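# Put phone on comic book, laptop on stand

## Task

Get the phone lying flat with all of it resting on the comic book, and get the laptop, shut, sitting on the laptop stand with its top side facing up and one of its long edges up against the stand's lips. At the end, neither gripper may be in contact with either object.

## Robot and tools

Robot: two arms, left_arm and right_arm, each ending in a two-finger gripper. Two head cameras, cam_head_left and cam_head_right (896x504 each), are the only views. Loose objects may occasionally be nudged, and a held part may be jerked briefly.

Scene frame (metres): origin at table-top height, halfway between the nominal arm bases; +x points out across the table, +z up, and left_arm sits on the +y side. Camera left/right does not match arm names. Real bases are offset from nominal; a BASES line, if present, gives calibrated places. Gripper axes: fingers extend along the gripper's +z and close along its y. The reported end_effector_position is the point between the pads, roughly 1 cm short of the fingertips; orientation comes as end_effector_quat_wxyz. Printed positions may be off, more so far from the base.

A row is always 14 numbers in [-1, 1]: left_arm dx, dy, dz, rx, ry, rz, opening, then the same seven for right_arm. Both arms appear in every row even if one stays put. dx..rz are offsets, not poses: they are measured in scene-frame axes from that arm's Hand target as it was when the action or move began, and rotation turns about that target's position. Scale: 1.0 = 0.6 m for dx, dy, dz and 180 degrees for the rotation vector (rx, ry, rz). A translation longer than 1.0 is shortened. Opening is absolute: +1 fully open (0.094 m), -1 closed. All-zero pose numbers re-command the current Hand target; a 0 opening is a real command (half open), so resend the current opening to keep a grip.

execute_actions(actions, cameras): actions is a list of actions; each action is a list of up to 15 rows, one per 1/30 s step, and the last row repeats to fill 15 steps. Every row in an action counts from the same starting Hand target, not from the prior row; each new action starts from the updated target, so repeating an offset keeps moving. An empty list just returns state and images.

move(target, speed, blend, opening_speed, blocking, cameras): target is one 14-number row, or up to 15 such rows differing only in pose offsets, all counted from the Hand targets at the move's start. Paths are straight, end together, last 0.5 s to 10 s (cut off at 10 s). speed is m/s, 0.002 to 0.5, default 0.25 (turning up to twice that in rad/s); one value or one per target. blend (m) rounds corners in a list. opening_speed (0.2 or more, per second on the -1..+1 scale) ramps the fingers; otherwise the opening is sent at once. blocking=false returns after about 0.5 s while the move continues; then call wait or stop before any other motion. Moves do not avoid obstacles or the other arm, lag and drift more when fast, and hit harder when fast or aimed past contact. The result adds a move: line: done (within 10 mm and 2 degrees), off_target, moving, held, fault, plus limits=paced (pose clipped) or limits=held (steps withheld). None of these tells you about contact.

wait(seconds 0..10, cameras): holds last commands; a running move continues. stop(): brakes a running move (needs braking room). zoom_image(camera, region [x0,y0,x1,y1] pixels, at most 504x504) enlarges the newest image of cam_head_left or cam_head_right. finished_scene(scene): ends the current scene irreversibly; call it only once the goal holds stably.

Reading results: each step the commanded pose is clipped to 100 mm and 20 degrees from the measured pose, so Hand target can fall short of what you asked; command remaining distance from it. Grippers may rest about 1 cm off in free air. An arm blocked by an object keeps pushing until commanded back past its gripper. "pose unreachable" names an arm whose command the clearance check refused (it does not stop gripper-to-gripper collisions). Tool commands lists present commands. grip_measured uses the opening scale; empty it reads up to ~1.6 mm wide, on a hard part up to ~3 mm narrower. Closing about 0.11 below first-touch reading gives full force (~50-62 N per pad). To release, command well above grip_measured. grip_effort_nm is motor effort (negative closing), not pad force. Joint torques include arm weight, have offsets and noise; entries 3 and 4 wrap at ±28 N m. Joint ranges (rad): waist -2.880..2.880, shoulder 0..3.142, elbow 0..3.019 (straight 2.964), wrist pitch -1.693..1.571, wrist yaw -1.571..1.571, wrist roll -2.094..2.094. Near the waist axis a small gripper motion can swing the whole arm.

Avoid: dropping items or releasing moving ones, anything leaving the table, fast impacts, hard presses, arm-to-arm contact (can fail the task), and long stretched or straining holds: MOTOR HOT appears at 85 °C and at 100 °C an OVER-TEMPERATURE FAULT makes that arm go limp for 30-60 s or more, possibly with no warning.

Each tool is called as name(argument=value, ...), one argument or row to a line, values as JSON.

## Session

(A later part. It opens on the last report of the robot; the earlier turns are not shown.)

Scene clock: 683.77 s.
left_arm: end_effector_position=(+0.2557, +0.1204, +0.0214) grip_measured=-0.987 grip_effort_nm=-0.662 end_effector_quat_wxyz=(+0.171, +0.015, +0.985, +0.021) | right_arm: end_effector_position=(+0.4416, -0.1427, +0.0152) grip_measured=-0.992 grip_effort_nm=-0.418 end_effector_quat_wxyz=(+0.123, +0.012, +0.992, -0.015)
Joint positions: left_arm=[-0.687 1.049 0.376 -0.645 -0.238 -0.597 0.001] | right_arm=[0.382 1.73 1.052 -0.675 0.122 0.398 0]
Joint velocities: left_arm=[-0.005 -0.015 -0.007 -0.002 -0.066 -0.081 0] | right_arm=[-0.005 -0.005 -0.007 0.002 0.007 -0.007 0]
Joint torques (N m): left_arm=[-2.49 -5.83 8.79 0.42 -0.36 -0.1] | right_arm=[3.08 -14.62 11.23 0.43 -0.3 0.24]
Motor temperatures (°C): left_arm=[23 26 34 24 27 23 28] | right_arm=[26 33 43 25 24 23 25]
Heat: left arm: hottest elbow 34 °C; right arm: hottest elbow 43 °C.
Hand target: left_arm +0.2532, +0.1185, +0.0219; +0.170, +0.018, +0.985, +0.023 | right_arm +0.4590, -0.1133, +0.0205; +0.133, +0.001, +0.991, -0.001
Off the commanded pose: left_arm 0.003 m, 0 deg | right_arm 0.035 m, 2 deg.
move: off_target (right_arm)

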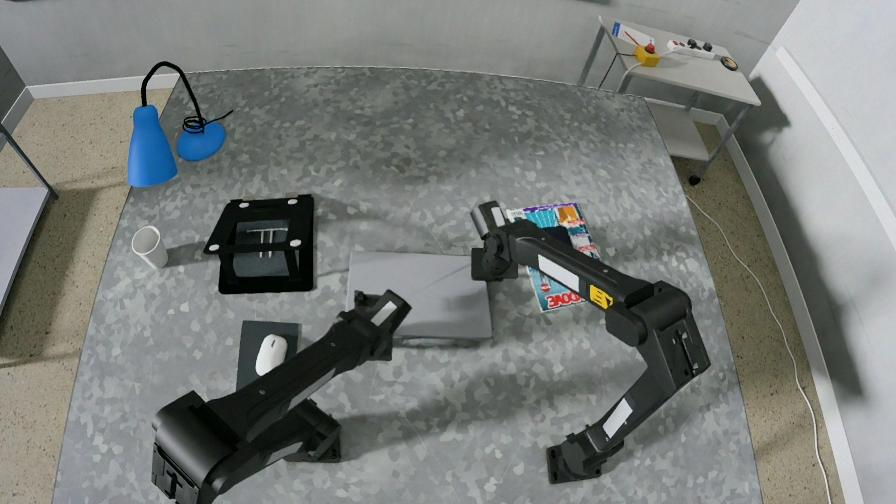

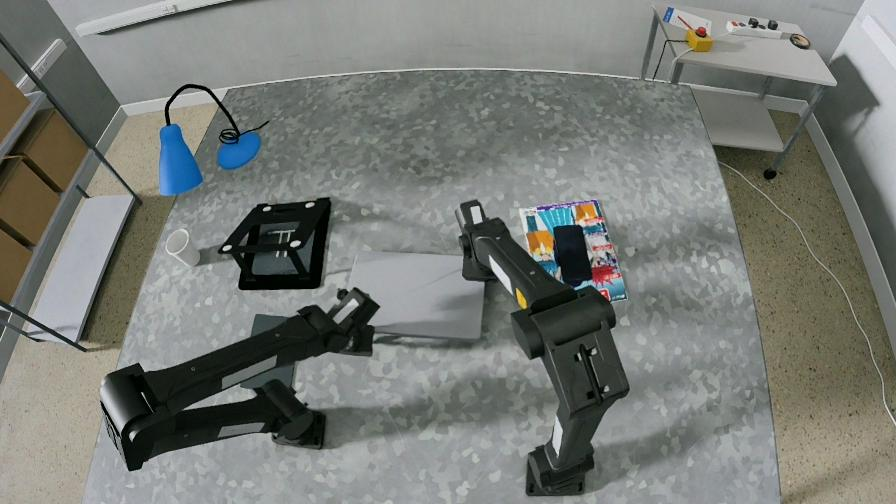

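move(
  target=[
    [0,0,0.167,0,0,0,-1,0,-0.067,0.13,0,0,0,-1],
    [0.478,0.02,0.167,0,0,0,-1,0.135,0.055,0.167,0,0,0,-1],
  ],
  speed=0.15,
  blend=0.02,
)

execute_actions(
  actions=[
    [[0.0,0,0,0,0,0,-1,0,0,0,0,0,0,-1]],
  ],
)

Scene clock: 700.23 s.
left_arm: end_effector_position=(+0.5113, +0.1287, +0.0978) grip_measured=-0.987 grip_effort_nm=-0.662 end_effector_quat_wxyz=(+0.142, +0.022, +0.989, +0.032) | right_arm: end_effector_position=(+0.5244, -0.0944, +0.1142) grip_measured=-0.992 grip_effort_nm=-0.422 end_effector_quat_wxyz=(+0.125, +0.002, +0.992, -0.004)
Joint positions: left_arm=[-0.307 1.569 1.092 -0.832 -0.133 -0.217 0.001] | right_arm=[0.4 1.814 1.469 -0.999 0.106 0.398 0]
Joint velocities: left_arm=[-0.005 -0.005 0.012 0.007 -0.037 -0.037 0.001] | right_arm=[0.005 0.005 -0.017 -0.007 -0.022 -0.051 -0.001]
Joint torques (N m): left_arm=[-1.08 -13.1 16.03 0.91 0 0.13] | right_arm=[1.32 -18.02 12.68 0.12 0.2 0.21]
Motor temperatures (°C): left_arm=[23 25 34 24 27 23 28] | right_arm=[26 33 44 25 24 23 25]
Heat: left arm: hottest elbow 34 °C; right arm: hottest elbow 44 °C.
Hand target: left_arm +0.5411, +0.1263, +0.1186; +0.169, +0.018, +0.985, +0.024 | right_arm +0.5411, -0.0802, +0.1200; +0.133, +0.001, +0.991, +0.000
Off the commanded pose: left_arm 0.038 m, 3 deg | right_arm 0.022 m, 1 deg.
move: off_target (left_arm, right_arm)

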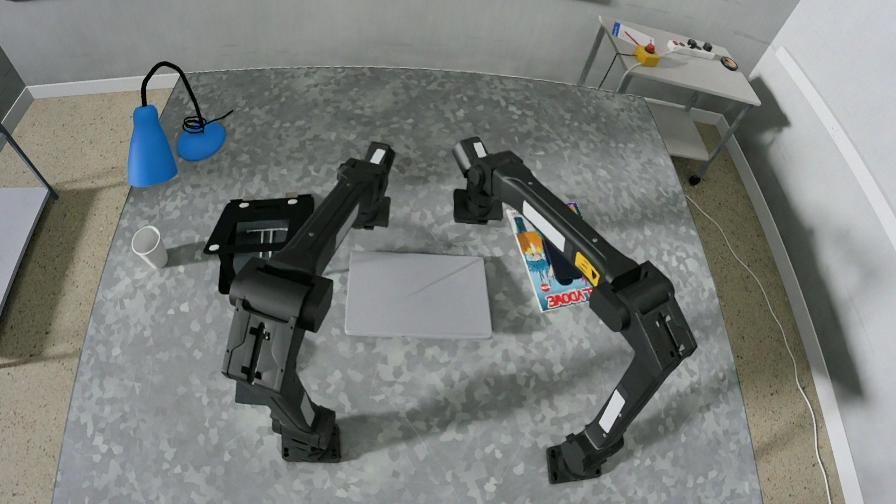

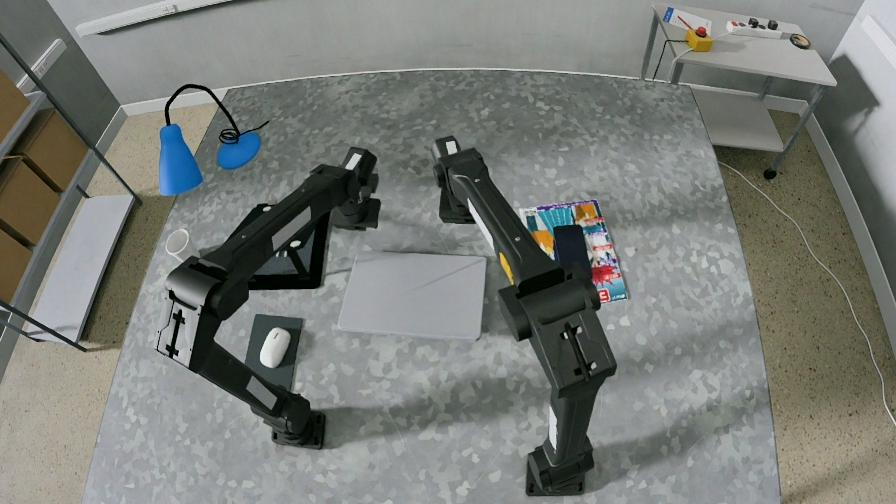

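Scene clock: 700.93 s.
left_arm: end_effector_position=(+0.5114, +0.1286, +0.0980) grip_measured=-0.987 grip_effort_nm=-0.662 end_effector_quat_wxyz=(+0.143, +0.022, +0.989, +0.032) | right_arm: end_effector_position=(+0.5243, -0.0945, +0.1140) grip_measured=-0.992 grip_effort_nm=-0.418 end_effector_quat_wxyz=(+0.125, +0.002, +0.992, -0.004)
Joint positions: left_arm=[-0.307 1.569 1.092 -0.832 -0.133 -0.217 0.001] | right_arm=[0.4 1.814 1.469 -0.999 0.106 0.398 0]
Joint velocities: left_arm=[-0.015 -0.005 -0.012 -0.012 0.007 0.051 0] | right_arm=[-0.005 -0.005 0.002 -0.017 0.037 0.007 -0.001]
Joint torques (N m): left_arm=[-1.08 -13.74 15.82 0.79 0.05 0.05] | right_arm=[1.32 -17.9 12.66 0.18 0.2 0.22]
Motor temperatures (°C): left_arm=[23 25 34 24 27 23 28] | right_arm=[26 33 44 25 24 23 25]
Heat: left arm: hottest elbow 34 °C; right arm: hottest elbow 44 °C.
Hand target: left_arm +0.5413, +0.1262, +0.1188; +0.169, +0.018, +0.985, +0.024 | right_arm +0.5410, -0.0802, +0.1198; +0.133, +0.001, +0.991, -0.001
Off the commanded pose: left_arm 0.036 m, 3 deg | right_arm 0.023 m, 1 deg.

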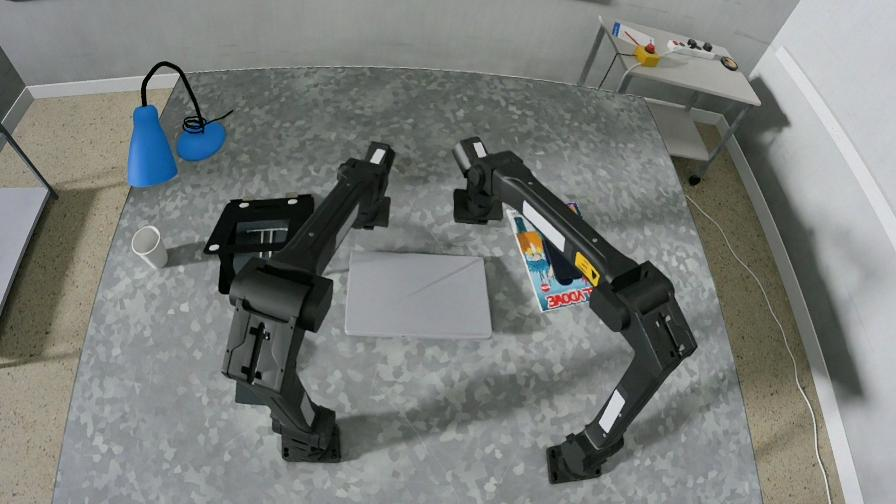

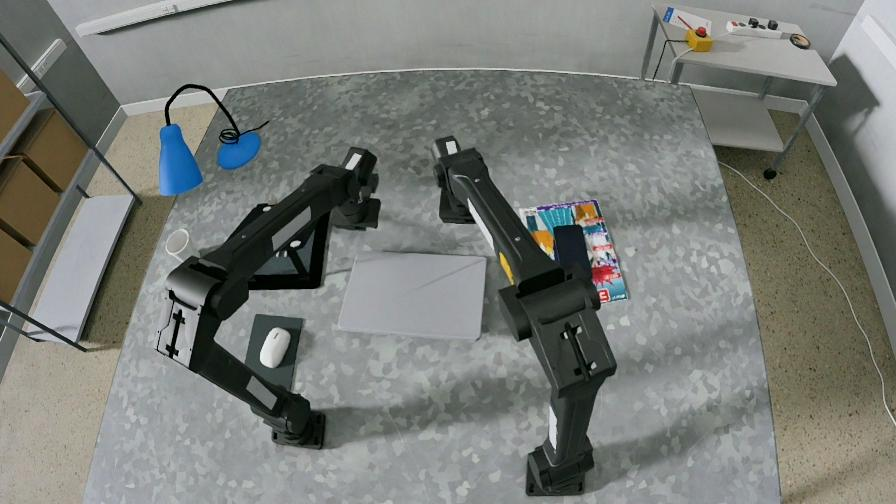

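move(
  target=[
    [0.03,0,-0.08,0,0,0,-1,0.01,0.0,-0.08,0,0,0,-1],
    [0.03,0,-0.175,0,0,0,-1,0.01,0.0,-0.175,0,0,0,-1],
    [-0.1,0,-0.175,0,0,0,-1,-0.1,0.0,-0.175,0,0,0,-1],
    [-0.28,0,-0.17,0,0,0,-1,-0.28,0.0,-0.17,0,0,0,-1],
  ],
  speed=0.1,
  cameras=["cam_head_left"],
)

Scene clock: 707.63 s.
left_arm: end_effector_position=(+0.3789, +0.1320, +0.0174) grip_measured=-0.987 grip_effort_nm=-0.662 end_effector_quat_wxyz=(+0.169, +0.015, +0.985, +0.025) | right_arm: end_effector_position=(+0.3840, -0.0821, +0.0197) grip_measured=-0.992 grip_effort_nm=-0.422 end_effector_quat_wxyz=(+0.135, +0.006, +0.991, -0.002)
Joint positions: left_arm=[-0.415 1.377 0.609 -0.502 -0.167 -0.332 0.001] | right_arm=[0.557 1.659 0.965 -0.65 0.149 0.558 0]
Joint velocities: left_arm=[-0.015 -0.005 0.002 0.012 0.007 0.066 0] | right_arm=[0.005 0.005 -0.007 -0.002 -0.022 -0.007 0]
Joint torques (N m): left_arm=[-2.43 -12.1 6.97 0.73 -0.2 -0.08] | right_arm=[1.79 -17.08 5.08 0.61 0.07 0.24]
Motor temperatures (°C): left_arm=[23 26 35 24 26 23 28] | right_arm=[26 34 44 25 24 23 25]
Heat: left arm: hottest elbow 35 °C; right arm: hottest elbow 44 °C.
Hand target: left_arm +0.3718, +0.1288, +0.0186; +0.170, +0.018, +0.985, +0.024 | right_arm +0.3723, -0.0789, +0.0185; +0.132, +0.001, +0.991, -0.001
Off the commanded pose: left_arm 0.008 m, 0 deg | right_arm 0.011 m, 1 deg.
move: off_target (right_arm)
Images, in order (width x height): cam_head_left 896x504.

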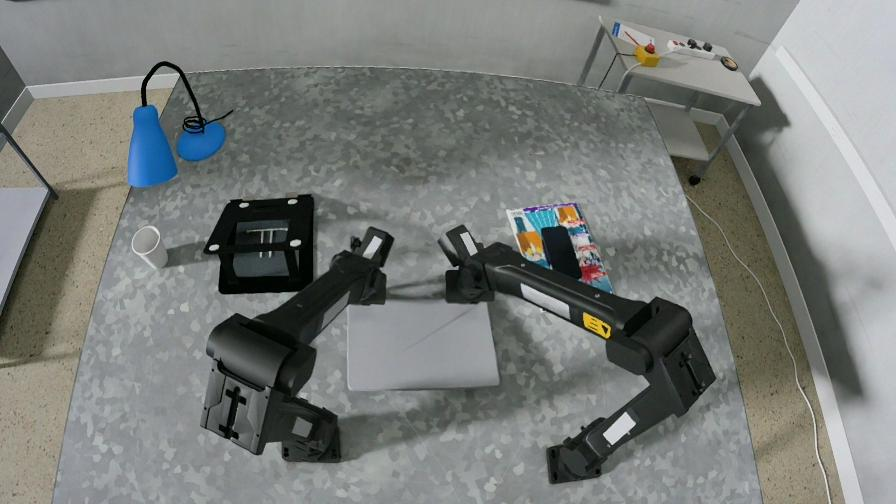

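move(
  target=[
    [0.03,0.1,0.302,0,0,0,-1,0.03,0,0.2,0,0,0,-1],
    [-0.12,0.285,0.302,0,0,0,-1,0,-0.285,0.2,0,0,0,-1],
    [-0.053,0.668,0.302,0,0,0,-1,-0.1,-0.285,0.2,0,0,0,-1],
    [0.197,0.718,0.302,0,0,0,-1,-0.12,-0.285,0.2,0,0,0,-1],
  ],
  speed=0.2,
  blend=0.03,
)

Scene clock: 722.23 s.
left_arm: end_effector_position=(+0.4752, +0.5477, +0.1730) grip_measured=-0.987 grip_effort_nm=-0.667 end_effector_quat_wxyz=(+0.145, +0.015, +0.989, +0.009) | right_arm: end_effector_position=(+0.3073, -0.2502, +0.1423) grip_measured=-0.992 grip_effort_nm=-0.418 end_effector_quat_wxyz=(+0.138, +0.003, +0.990, +0.000)
Joint positions: left_arm=[0.629 1.622 1.369 -1.077 0.166 0.668 0.001] | right_arm=[0.206 1.107 0.786 -0.979 0.058 0.21 0]
Joint velocities: left_arm=[-0.005 -0.005 -0.007 -0.012 -0.007 -0.066 0.001] | right_arm=[0.005 0.005 -0.002 -0.007 -0.007 0.022 0]
Joint torques (N m): left_arm=[-1.55 -15.56 17.07 0.58 0.02 -0.03] | right_arm=[1.44 -9.7 7.32 0.27 0.16 0.22]
Motor temperatures (°C): left_arm=[23 26 35 24 26 23 28] | right_arm=[26 34 42 25 24 23 25]
Heat: left arm: hottest elbow 35 °C; right arm: hottest elbow 42 °C.
Hand target: left_arm +0.4978, +0.5583, +0.1971; +0.165, +0.018, +0.986, +0.026 | right_arm +0.2991, -0.2478, +0.1411; +0.135, +0.001, +0.991, +0.000
Off the commanded pose: left_arm 0.033 m, 3 deg | right_arm 0.008 m, 1 deg.
move: off_target (left_arm)

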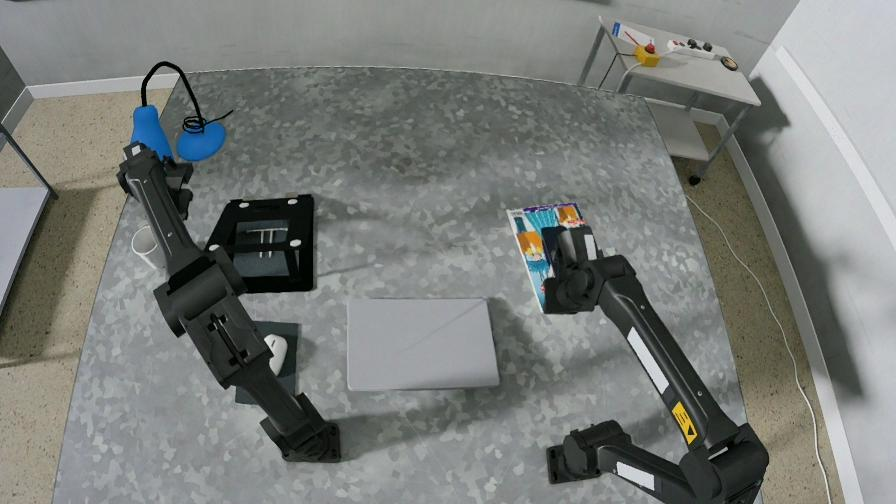

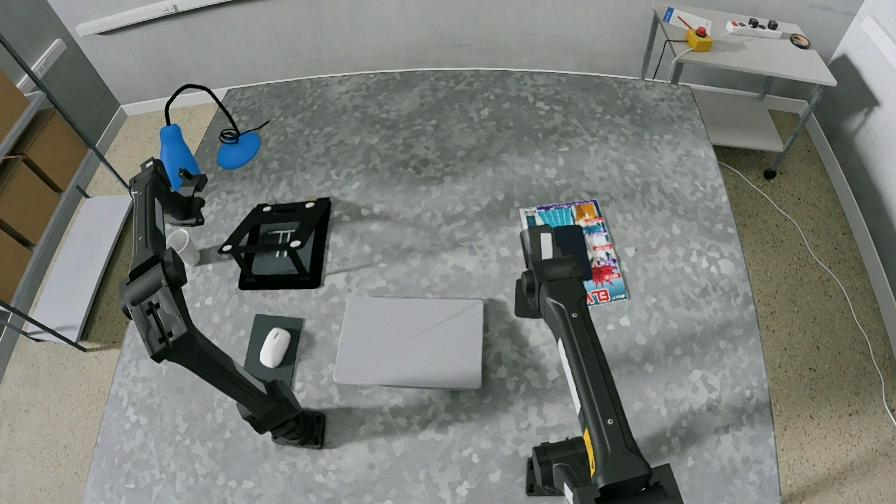

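move(
  target=[
    [0.0,0,-0.16,0,0,0,-1,0,0,0,0,0,0,-1],
    [0.0,0.0,-0.3,0,0,0,-1,0,0,0,0,0,0,-1],
  ],
  speed=0.12,
)

Scene clock: 729.93 s.
left_arm: end_effector_position=(+0.4932, +0.5610, +0.0223) grip_measured=-0.987 grip_effort_nm=-0.662 end_effector_quat_wxyz=(+0.164, +0.017, +0.986, +0.025) | right_arm: end_effector_position=(+0.3072, -0.2502, +0.1423) grip_measured=-0.992 grip_effort_nm=-0.418 end_effector_quat_wxyz=(+0.137, +0.004, +0.990, +0.000)
Joint positions: left_arm=[0.627 1.819 1.188 -0.648 0.165 0.667 0.001] | right_arm=[0.206 1.107 0.786 -0.979 0.058 0.211 0]
Joint velocities: left_arm=[-0.005 -0.005 -0.007 0.002 -0.007 -0.066 0] | right_arm=[0.015 -0.015 0.002 0.022 -0.051 0.037 0]
Joint torques (N m): left_arm=[-2.32 -18.26 8.42 1.4 0.03 -0.12] | right_arm=[1.44 -9.64 7.32 0.25 0.15 0.22]
Motor temperatures (°C): left_arm=[23 26 37 24 26 23 28] | right_arm=[26 34 42 25 24 23 25]
Heat: left arm: hottest elbow 37 °C; right arm: hottest elbow 42 °C.
Hand target: left_arm +0.4969, +0.5565, +0.0174; +0.165, +0.018, +0.986, +0.026 | right_arm +0.2990, -0.2478, +0.1411; +0.135, +0.001, +0.991, +0.000
Off the commanded pose: left_arm 0.007 m, 0 deg | right_arm 0.009 m, 0 deg.
move: done

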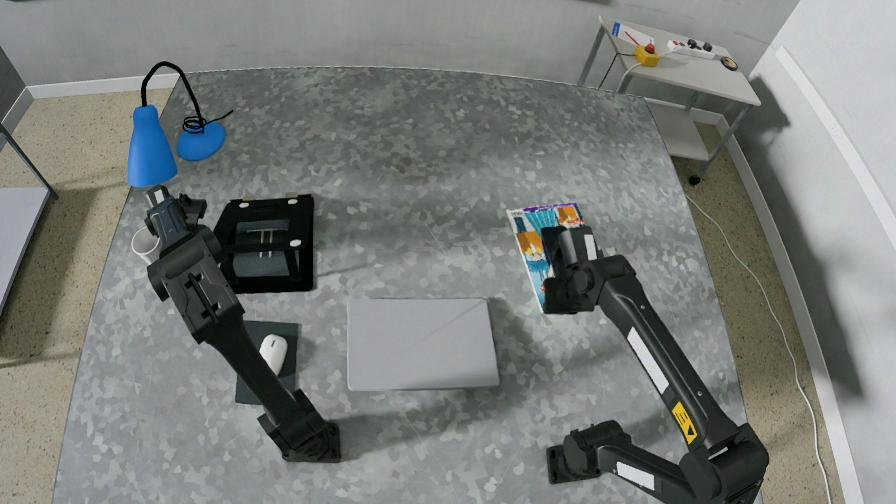

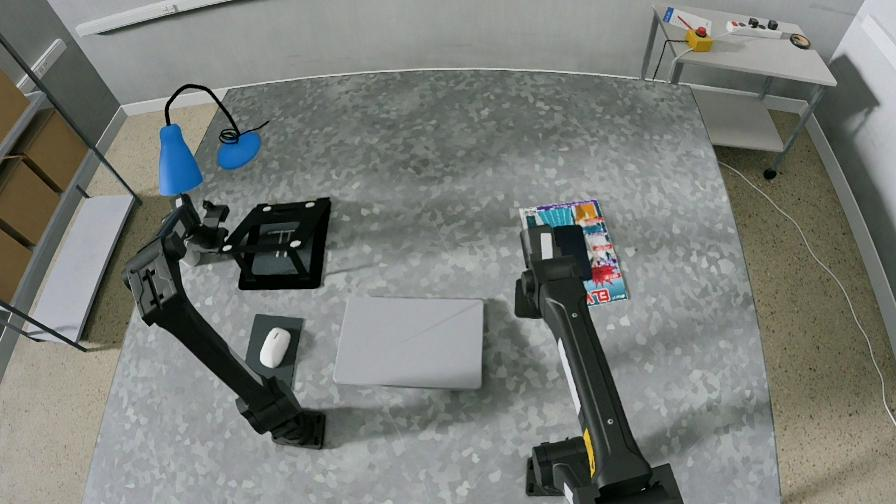

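move(
  target=[0.0,-0.15,-0.003,0,0,0,-1,0,0,0,0,0,0,-1],
  speed=0.06,
)

Scene clock: 733.87 s.
left_arm: end_effector_position=(+0.4921, +0.4850, +0.0146) grip_measured=-0.987 grip_effort_nm=-0.662 end_effector_quat_wxyz=(+0.163, +0.005, +0.986, +0.028) | right_arm: end_effector_position=(+0.3072, -0.2502, +0.1423) grip_measured=-0.992 grip_effort_nm=-0.422 end_effector_quat_wxyz=(+0.137, +0.004, +0.990, +0.000)
Joint positions: left_arm=[0.496 1.736 1.039 -0.562 0.115 0.517 0.001] | right_arm=[0.206 1.107 0.786 -0.979 0.058 0.211 0]
Joint velocities: left_arm=[-0.005 0.005 -0.022 -0.017 -0.051 -0.037 0] | right_arm=[-0.034 -0.015 -0.002 -0.012 0.007 -0.007 -0.001]
Joint torques (N m): left_arm=[-4.25 -18.26 7.01 1.17 0.1 -0.02] | right_arm=[1.44 -9.58 7.32 0.24 0.15 0.22]
Motor temperatures (°C): left_arm=[23 26 36 24 26 23 28] | right_arm=[26 34 42 25 24 23 25]
Heat: left arm: hottest elbow 36 °C; right arm: hottest elbow 42 °C.
Hand target: left_arm +0.4956, +0.4667, +0.0163; +0.166, +0.018, +0.986, +0.026 | right_arm +0.2990, -0.2478, +0.1411; +0.135, +0.001, +0.991, +0.000
Off the commanded pose: left_arm 0.019 m, 2 deg | right_arm 0.009 m, 0 deg.
move: off_target (left_arm)

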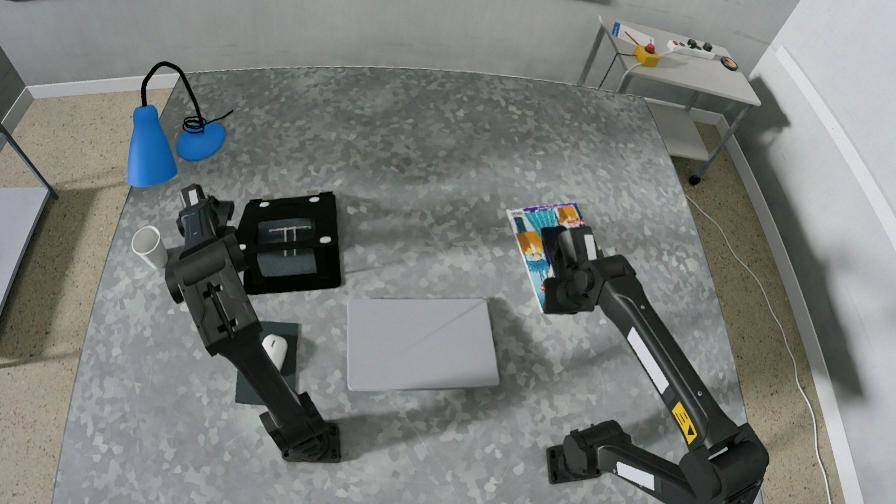

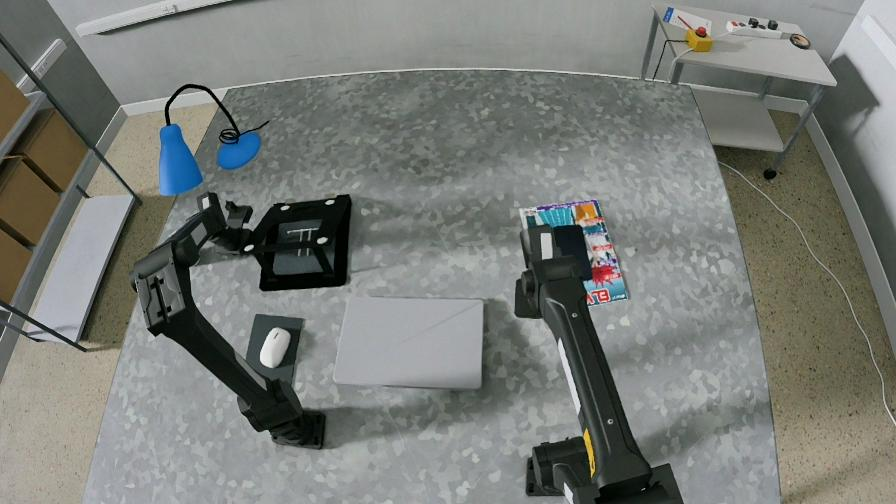

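move(
  target=[0.017,-0.28,0.003,0,0,0,-1,0,0,0,0,0,0,-1],
  speed=0.07,
  cameras=["cam_head_left"],
)

Scene clock: 741.80 s.
left_arm: end_effector_position=(+0.5023, +0.3134, +0.0145) grip_measured=-0.987 grip_effort_nm=-0.662 end_effector_quat_wxyz=(+0.157, +0.006, +0.987, +0.027) | right_arm: end_effector_position=(+0.3072, -0.2502, +0.1423) grip_measured=-0.992 grip_effort_nm=-0.418 end_effector_quat_wxyz=(+0.137, +0.004, +0.990, +0.000)
Joint positions: left_arm=[0.121 1.636 0.901 -0.515 -0.004 0.162 0.001] | right_arm=[0.206 1.107 0.786 -0.979 0.058 0.211 0]
Joint velocities: left_arm=[-0.005 -0.005 -0.007 0.007 -0.007 -0.051 0] | right_arm=[0.015 -0.005 -0.012 0.002 -0.066 -0.037 0]
Joint torques (N m): left_arm=[-3.96 -16.44 7.09 1.47 0.01 -0.06] | right_arm=[1.38 -9.58 7.3 0.25 0.15 0.22]
Motor temperatures (°C): left_arm=[23 26 35 24 26 23 28] | right_arm=[26 34 42 25 24 23 25]
Heat: left arm: hottest elbow 35 °C; right arm: hottest elbow 42 °C.
Hand target: left_arm +0.5036, +0.2988, +0.0193; +0.167, +0.018, +0.985, +0.025 | right_arm +0.2990, -0.2478, +0.1411; +0.135, +0.001, +0.991, +0.000
Off the commanded pose: left_arm 0.016 m, 2 deg | right_arm 0.009 m, 0 deg.
move: off_target (left_arm)
Images, in order (width x height): cam_head_left 896x504.

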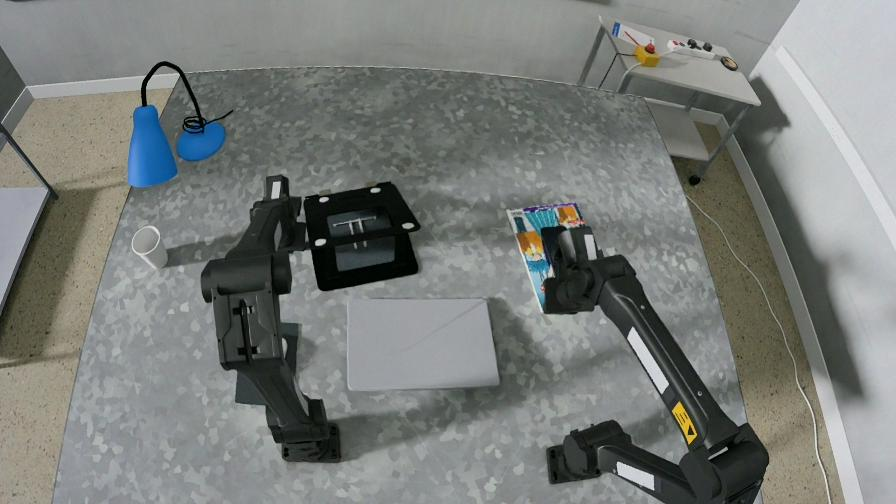

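move(
  target=[
    [0.0,0.07,0.005,0,0,0,-1,0,0,0,0,0,0,-1],
    [0.12,0.07,0.003,0,0,0,-1,0,0,0,0,0,0,-1],
    [0.12,-0.2,0.003,0,0,0,-1,0,0,0,0,0,0,-1],
  ],
  speed=0.08,
  cameras=["cam_head_left"],
)

Scene clock: 749.33 s.
left_arm: end_effector_position=(+0.5589, +0.1979, +0.0151) grip_measured=-0.987 grip_effort_nm=-0.657 end_effector_quat_wxyz=(+0.161, +0.012, +0.986, +0.032) | right_arm: end_effector_position=(+0.3072, -0.2502, +0.1423) grip_measured=-0.992 grip_effort_nm=-0.422 end_effector_quat_wxyz=(+0.137, +0.004, +0.990, +0.000)
Joint positions: left_arm=[-0.143 1.752 1.063 -0.565 -0.096 -0.076 0.001] | right_arm=[0.206 1.107 0.786 -0.979 0.058 0.211 0]
Joint velocities: left_arm=[0.005 -0.005 -0.017 0.002 -0.051 -0.051 0] | right_arm=[-0.015 -0.005 -0.002 -0.002 -0.051 -0.037 0]
Joint torques (N m): left_arm=[-3.25 -15.27 12.94 0.47 0.16 -0.17] | right_arm=[1.44 -9.58 7.32 0.28 0.16 0.22]
Motor temperatures (°C): left_arm=[23 26 36 24 26 23 28] | right_arm=[26 33 41 25 24 23 25]
Heat: left arm: hottest elbow 36 °C; right arm: hottest elbow 41 °C.
Hand target: left_arm +0.5743, +0.1779, +0.0213; +0.169, +0.018, +0.985, +0.025 | right_arm +0.2990, -0.2478, +0.1411; +0.135, +0.001, +0.991, +0.000
Off the commanded pose: left_arm 0.026 m, 1 deg | right_arm 0.009 m, 0 deg.
move: off_target (left_arm)
Images, in order (width x height): cam_head_left 896x504.

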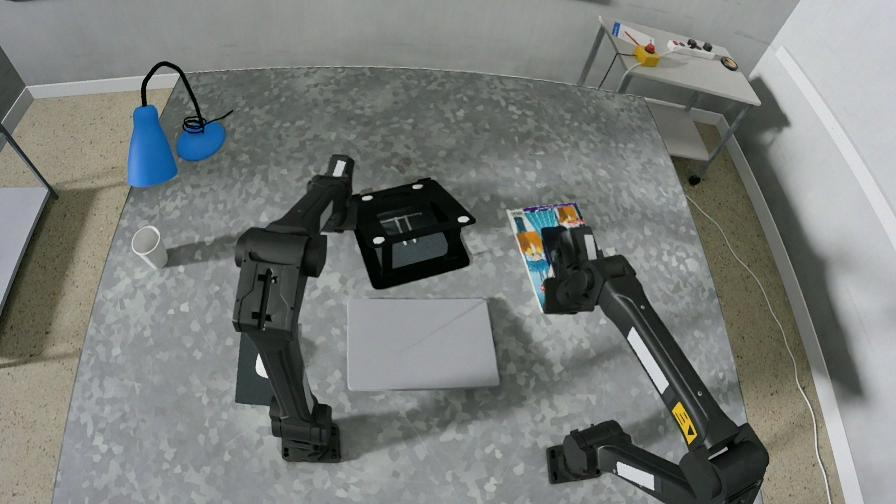

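move(
  target=[
    [0.02,0.07,0.005,0,0,0,-1,0,0,0,0,0,0,-1],
    [0.08,0.07,0.003,0,0,0,-1,0,0,0,0,0,0,-1],
    [0.08,-0.06,0.003,0,0,0,-1,0,0,0,0,0,0,-1],
  ],
  speed=0.08,
)

Scene clock: 755.80 s.
left_arm: end_effector_position=(+0.6028, +0.1656, +0.0162) grip_measured=-0.987 grip_effort_nm=-0.662 end_effector_quat_wxyz=(+0.158, +0.010, +0.987, +0.033) | right_arm: end_effector_position=(+0.3072, -0.2502, +0.1423) grip_measured=-0.992 grip_effort_nm=-0.418 end_effector_quat_wxyz=(+0.137, +0.004, +0.990, +0.000)
Joint positions: left_arm=[-0.196 1.855 1.224 -0.636 -0.113 -0.129 0.001] | right_arm=[0.206 1.107 0.786 -0.979 0.058 0.211 0]
Joint velocities: left_arm=[-0.015 -0.015 0.012 -0.017 -0.022 0.007 0] | right_arm=[-0.005 0.005 -0.007 0.007 -0.007 0.022 -0.001]
Joint torques (N m): left_arm=[-3.9 -16.79 14.17 0.54 0.14 -0.18] | right_arm=[1.44 -9.58 7.31 0.25 0.16 0.22]
Motor temperatures (°C): left_arm=[23 26 36 24 26 23 28] | right_arm=[26 33 41 25 24 23 25]
Heat: left arm: hottest elbow 36 °C; right arm: hottest elbow 41 °C.
Hand target: left_arm +0.6219, +0.1410, +0.0228; +0.169, +0.018, +0.985, +0.024 | right_arm +0.2990, -0.2478, +0.1411; +0.135, +0.001, +0.991, +0.000
Off the commanded pose: left_arm 0.031 m, 2 deg | right_arm 0.009 m, 0 deg.
move: off_target (left_arm)

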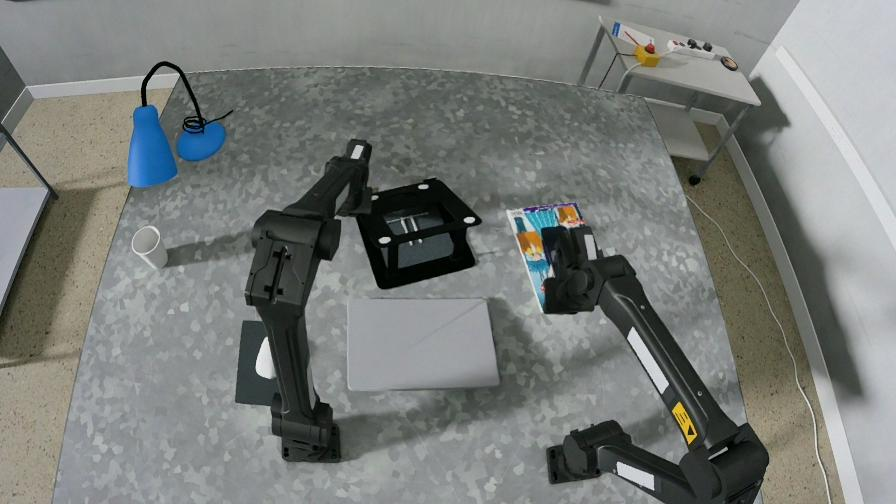

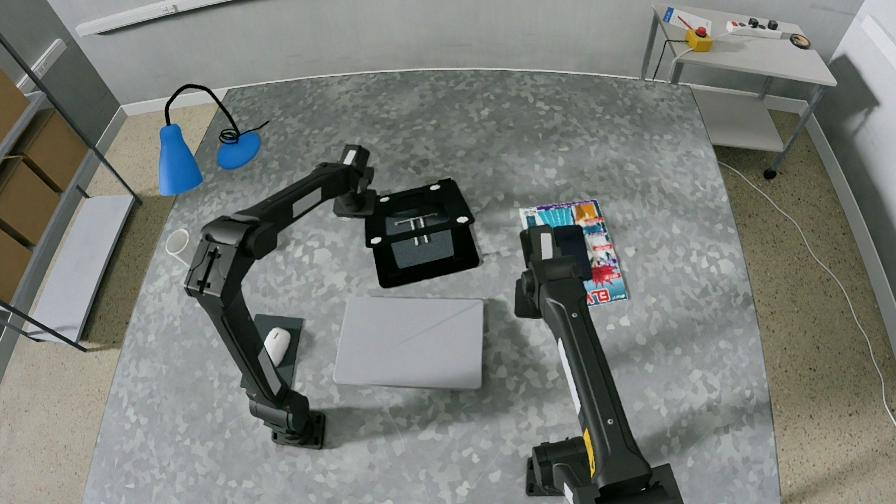

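move(
  target=[
    [0.0,-0.1,0.003,0,0,0,-1,0,0,0,0,0,0,-1],
  ],
  speed=0.08,
)

Scene clock: 758.47 s.
left_arm: end_effector_position=(+0.6024, +0.1071, +0.0165) grip_measured=-0.987 grip_effort_nm=-0.662 end_effector_quat_wxyz=(+0.156, +0.013, +0.987, +0.034) | right_arm: end_effector_position=(+0.3072, -0.2502, +0.1423) grip_measured=-0.992 grip_effort_nm=-0.413 end_effector_quat_wxyz=(+0.137, +0.004, +0.990, +0.000)
Joint positions: left_arm=[-0.304 1.885 1.274 -0.674 -0.145 -0.229 0.001] | right_arm=[0.206 1.107 0.786 -0.979 0.058 0.211 0]
Joint velocities: left_arm=[0.005 0.005 -0.002 -0.007 0.022 0.022 0] | right_arm=[-0.005 -0.024 -0.012 0.002 0.037 0.022 0.001]
Joint torques (N m): left_arm=[-4.42 -17.67 14.94 0.5 0.06 -0.15] | right_arm=[1.44 -9.58 7.35 0.25 0.15 0.22]
Motor temperatures (°C): left_arm=[23 27 36 24 26 23 28] | right_arm=[26 33 41 25 24 23 25]
Heat: left arm: hottest elbow 36 °C; right arm: hottest elbow 41 °C.
Hand target: left_arm +0.6213, +0.0809, +0.0247; +0.169, +0.018, +0.985, +0.024 | right_arm +0.2990, -0.2478, +0.1411; +0.135, +0.001, +0.991, +0.000
Off the commanded pose: left_arm 0.034 m, 2 deg | right_arm 0.009 m, 0 deg.
move: off_target (left_arm)

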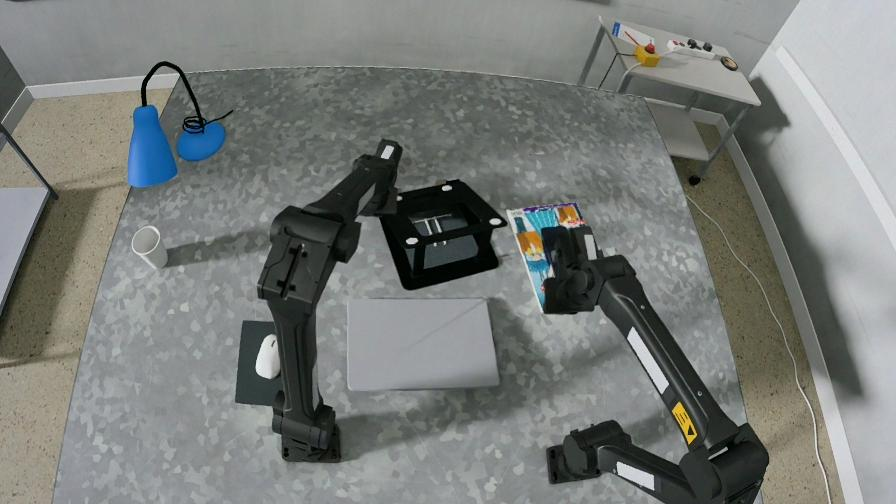

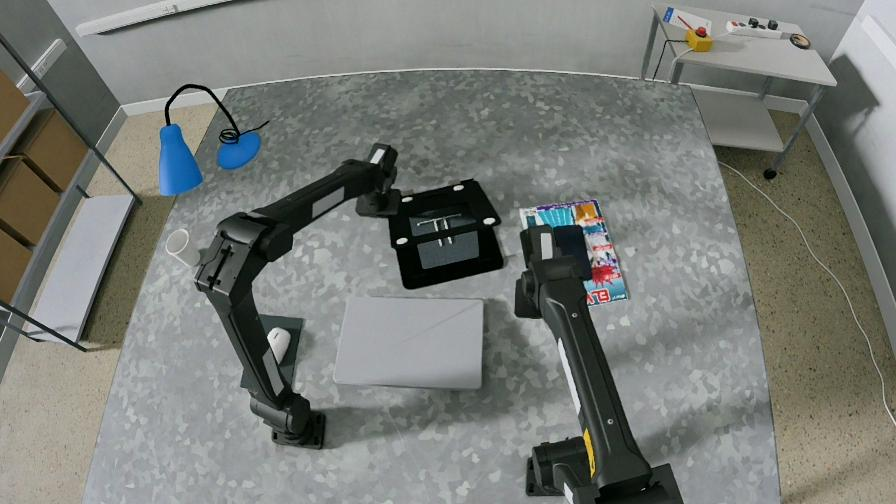

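zoom_image(
  camera="cam_head_left",
  region=[360, 160, 640, 320],
)

Scaled by 1.800.

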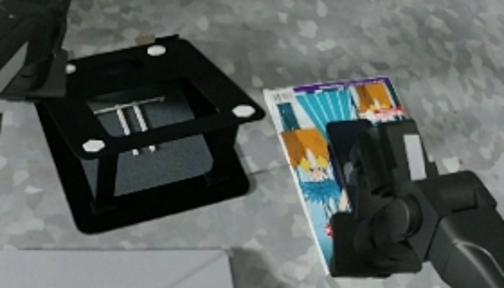

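move(
  target=[
    [0,0,0.0,0,0,0,-1,0.225,0.075,0,0,0,0,-1],
    [0,0,0,0,0,0,-1,0.225,0.075,-0.19,0,0,0,-1],
  ],
  speed=0.1,
)

Scene clock: 771.33 s.
left_arm: end_effector_position=(+0.6024, +0.1071, +0.0165) grip_measured=-0.987 grip_effort_nm=-0.662 end_effector_quat_wxyz=(+0.156, +0.012, +0.987, +0.034) | right_arm: end_effector_position=(+0.4379, -0.2094, +0.0394) grip_measured=-0.992 grip_effort_nm=-0.422 end_effector_quat_wxyz=(+0.144, +0.003, +0.990, +0.002)
Joint positions: left_arm=[-0.304 1.885 1.274 -0.674 -0.145 -0.23 0.001] | right_arm=[0.235 1.611 0.962 -0.64 0.065 0.238 0]
Joint velocities: left_arm=[-0.015 0.005 -0.007 -0.002 0.007 0.022 0] | right_arm=[-0.005 -0.015 -0.002 -0.002 0.051 0.022 0]
Joint torques (N m): left_arm=[-3.6 -17.14 14.82 0.51 0.11 -0.15] | right_arm=[1.32 -12.92 6.3 1.07 0.16 0.19]
Motor temperatures (°C): left_arm=[23 27 36 24 26 23 28] | right_arm=[26 33 41 25 24 23 25]
Heat: left arm: hottest elbow 36 °C; right arm: hottest elbow 41 °C.
Hand target: left_arm +0.6213, +0.0809, +0.0247; +0.169, +0.018, +0.985, +0.024 | right_arm +0.4338, -0.2061, +0.0256; +0.135, +0.001, +0.991, +0.000
Off the commanded pose: left_arm 0.033 m, 2 deg | right_arm 0.014 m, 1 deg.
move: off_target (left_arm, right_arm)

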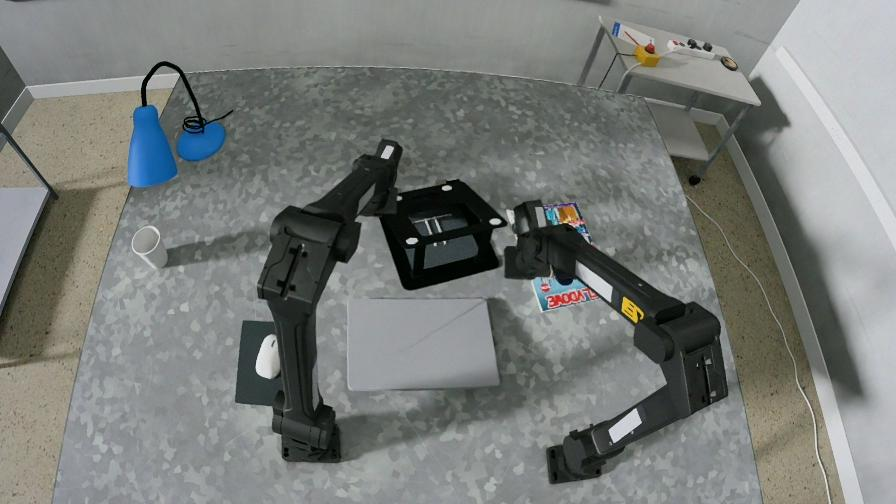

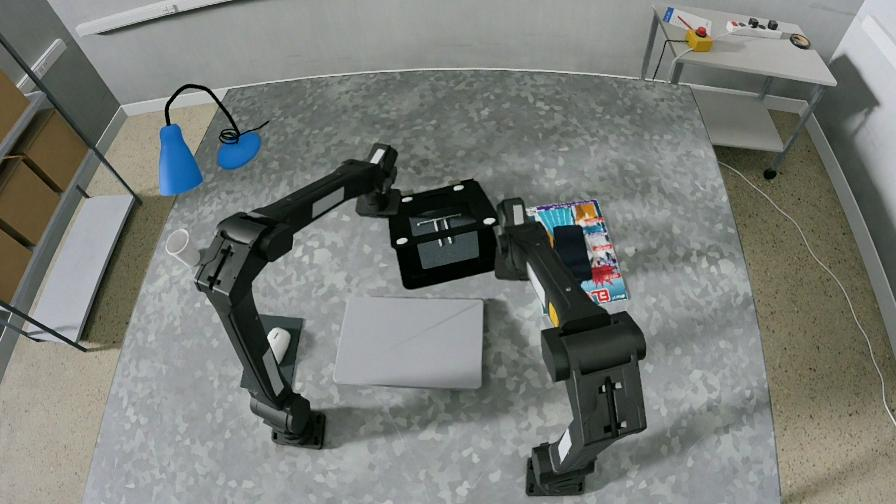

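move(
  target=[
    [0,0,0.0,0,0,0,-1,0,0.02,-0.025,0,0,0,-1],
    [0,-0.02,0,0,0,0,-1,0,0.14,-0.015,0,0,0,-1],
  ],
  speed=0.06,
)

Scene clock: 777.93 s.
left_arm: end_effector_position=(+0.6062, +0.1105, +0.0172) grip_measured=-0.988 grip_effort_nm=-0.642 end_effector_quat_wxyz=(+0.158, +0.007, +0.986, +0.046) | right_arm: end_effector_position=(+0.4275, -0.1740, +0.0217) grip_measured=-0.992 grip_effort_nm=-0.422 end_effector_quat_wxyz=(+0.141, +0.098, +0.985, -0.007)
Joint positions: left_arm=[-0.304 1.892 1.285 -0.68 -0.17 -0.237 0.001] | right_arm=[0.336 1.654 0.962 -0.627 0.132 0.524 0]
Joint velocities: left_arm=[0.005 -0.005 -0.007 0.012 -0.081 0.066 0] | right_arm=[0.005 -0.005 -0.012 -0.002 -0.051 -0.022 -0.001]
Joint torques (N m): left_arm=[-5.6 -17.2 14.8 0.53 0.84 -0.24] | right_arm=[6.95 -11.46 10.77 0.34 -0.52 -0.87]
Motor temperatures (°C): left_arm=[23 27 36 24 26 23 28] | right_arm=[26 33 40 25 24 23 25]
Heat: left arm: hottest elbow 36 °C; right arm: hottest elbow 40 °C.
Hand target: left_arm +0.6213, +0.0691, +0.0248; +0.169, +0.018, +0.985, +0.024 | right_arm +0.4346, -0.1221, +0.0154; +0.133, +0.001, +0.991, -0.001
Off the commanded pose: left_arm 0.045 m, 3 deg | right_arm 0.053 m, 11 deg.
move: off_target (left_arm, right_arm)

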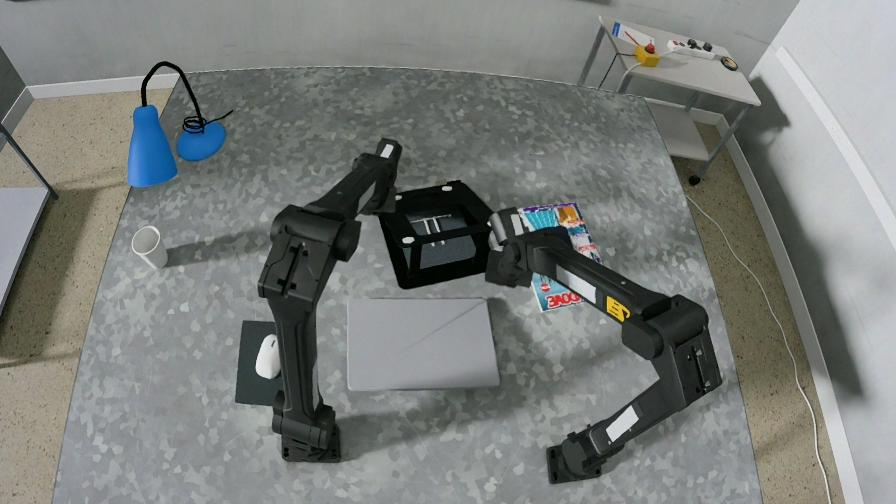

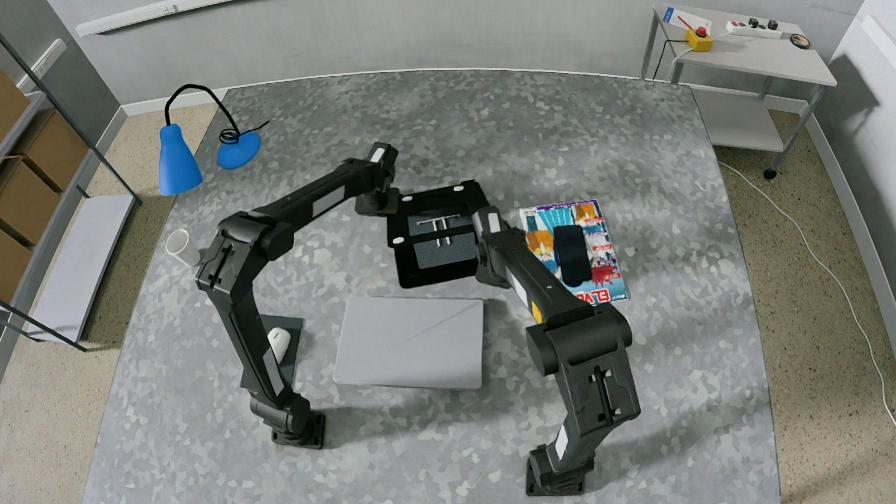

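zoom_image(
  camera="cam_head_left",
  region=[340, 130, 560, 310],
)

zoom_image(
  camera="cam_head_right",
  region=[340, 130, 560, 310],
)

Scaled by 2.291.

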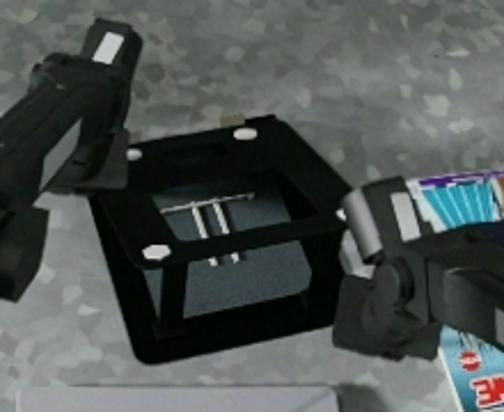

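Scaled by 2.291.

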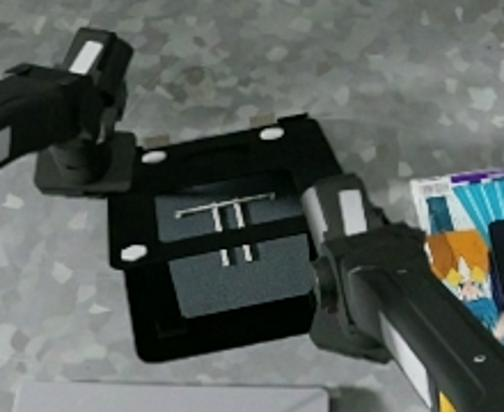

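move(
  target=[
    [0,-0.07,0,0,0,0,-1,-0.03,0.05,0,0,0,0,-1],
  ],
  speed=0.06,
)

Scene clock: 784.93 s.
left_arm: end_effector_position=(+0.6127, +0.1149, +0.0187) grip_measured=-0.988 grip_effort_nm=-0.618 end_effector_quat_wxyz=(+0.156, -0.018, +0.986, +0.061) | right_arm: end_effector_position=(+0.4184, -0.1580, +0.0215) grip_measured=-0.992 grip_effort_nm=-0.418 end_effector_quat_wxyz=(+0.141, +0.139, +0.980, -0.011)
Joint positions: left_arm=[-0.304 1.909 1.318 -0.711 -0.206 -0.285 0.001] | right_arm=[0.385 1.654 0.962 -0.644 0.161 0.654 0]
Joint velocities: left_arm=[-0.005 0.005 -0.012 0.002 0.022 0.037 -0.001] | right_arm=[-0.015 0.015 0.007 0.007 -0.037 -0.007 0.001]
Joint torques (N m): left_arm=[-10.87 -17.85 15.02 0.39 1.42 -0.49] | right_arm=[8.41 -12.16 10.02 0.59 -0.81 -1.26]
Motor temperatures (°C): left_arm=[23 27 37 24 27 24 28] | right_arm=[26 33 40 25 24 24 25]
Heat: left arm: hottest elbow 37 °C; right arm: hottest elbow 40 °C.
Hand target: left_arm +0.6208, +0.0272, +0.0250; +0.170, +0.018, +0.985, +0.024 | right_arm +0.4167, -0.0917, +0.0150; +0.133, +0.001, +0.991, -0.001
Off the commanded pose: left_arm 0.088 m, 6 deg | right_arm 0.066 m, 16 deg.
move: off_target (left_arm, right_arm)

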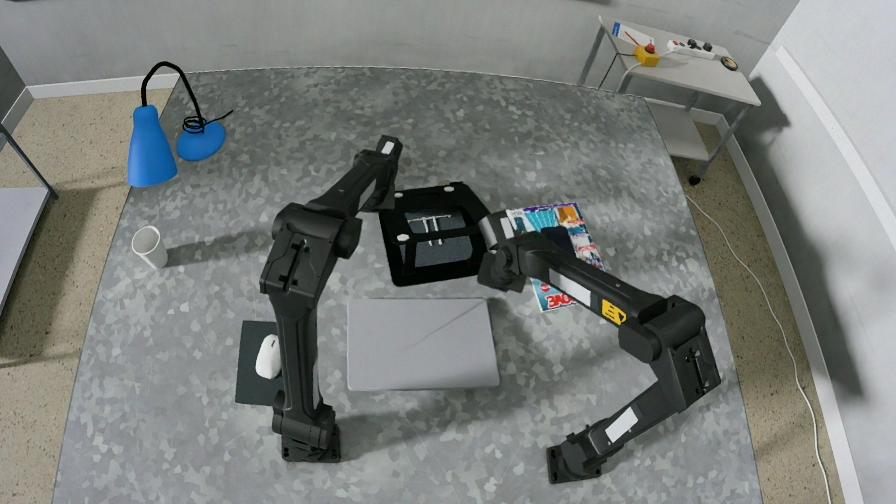

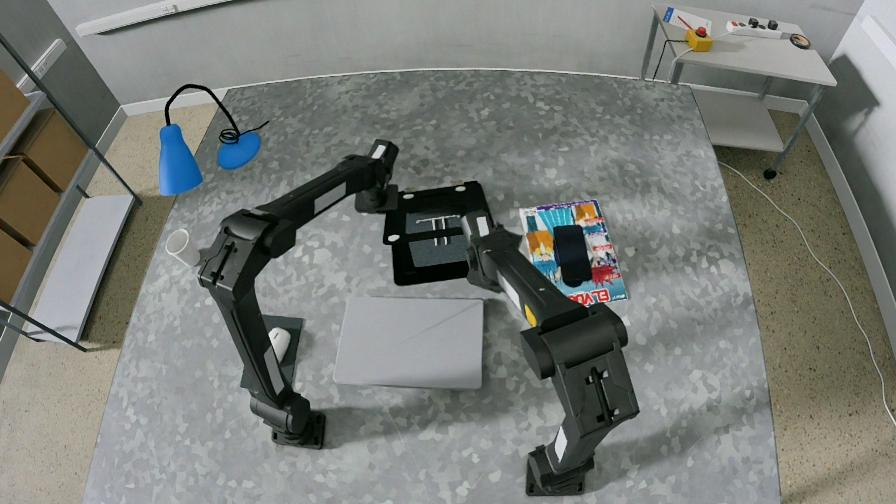

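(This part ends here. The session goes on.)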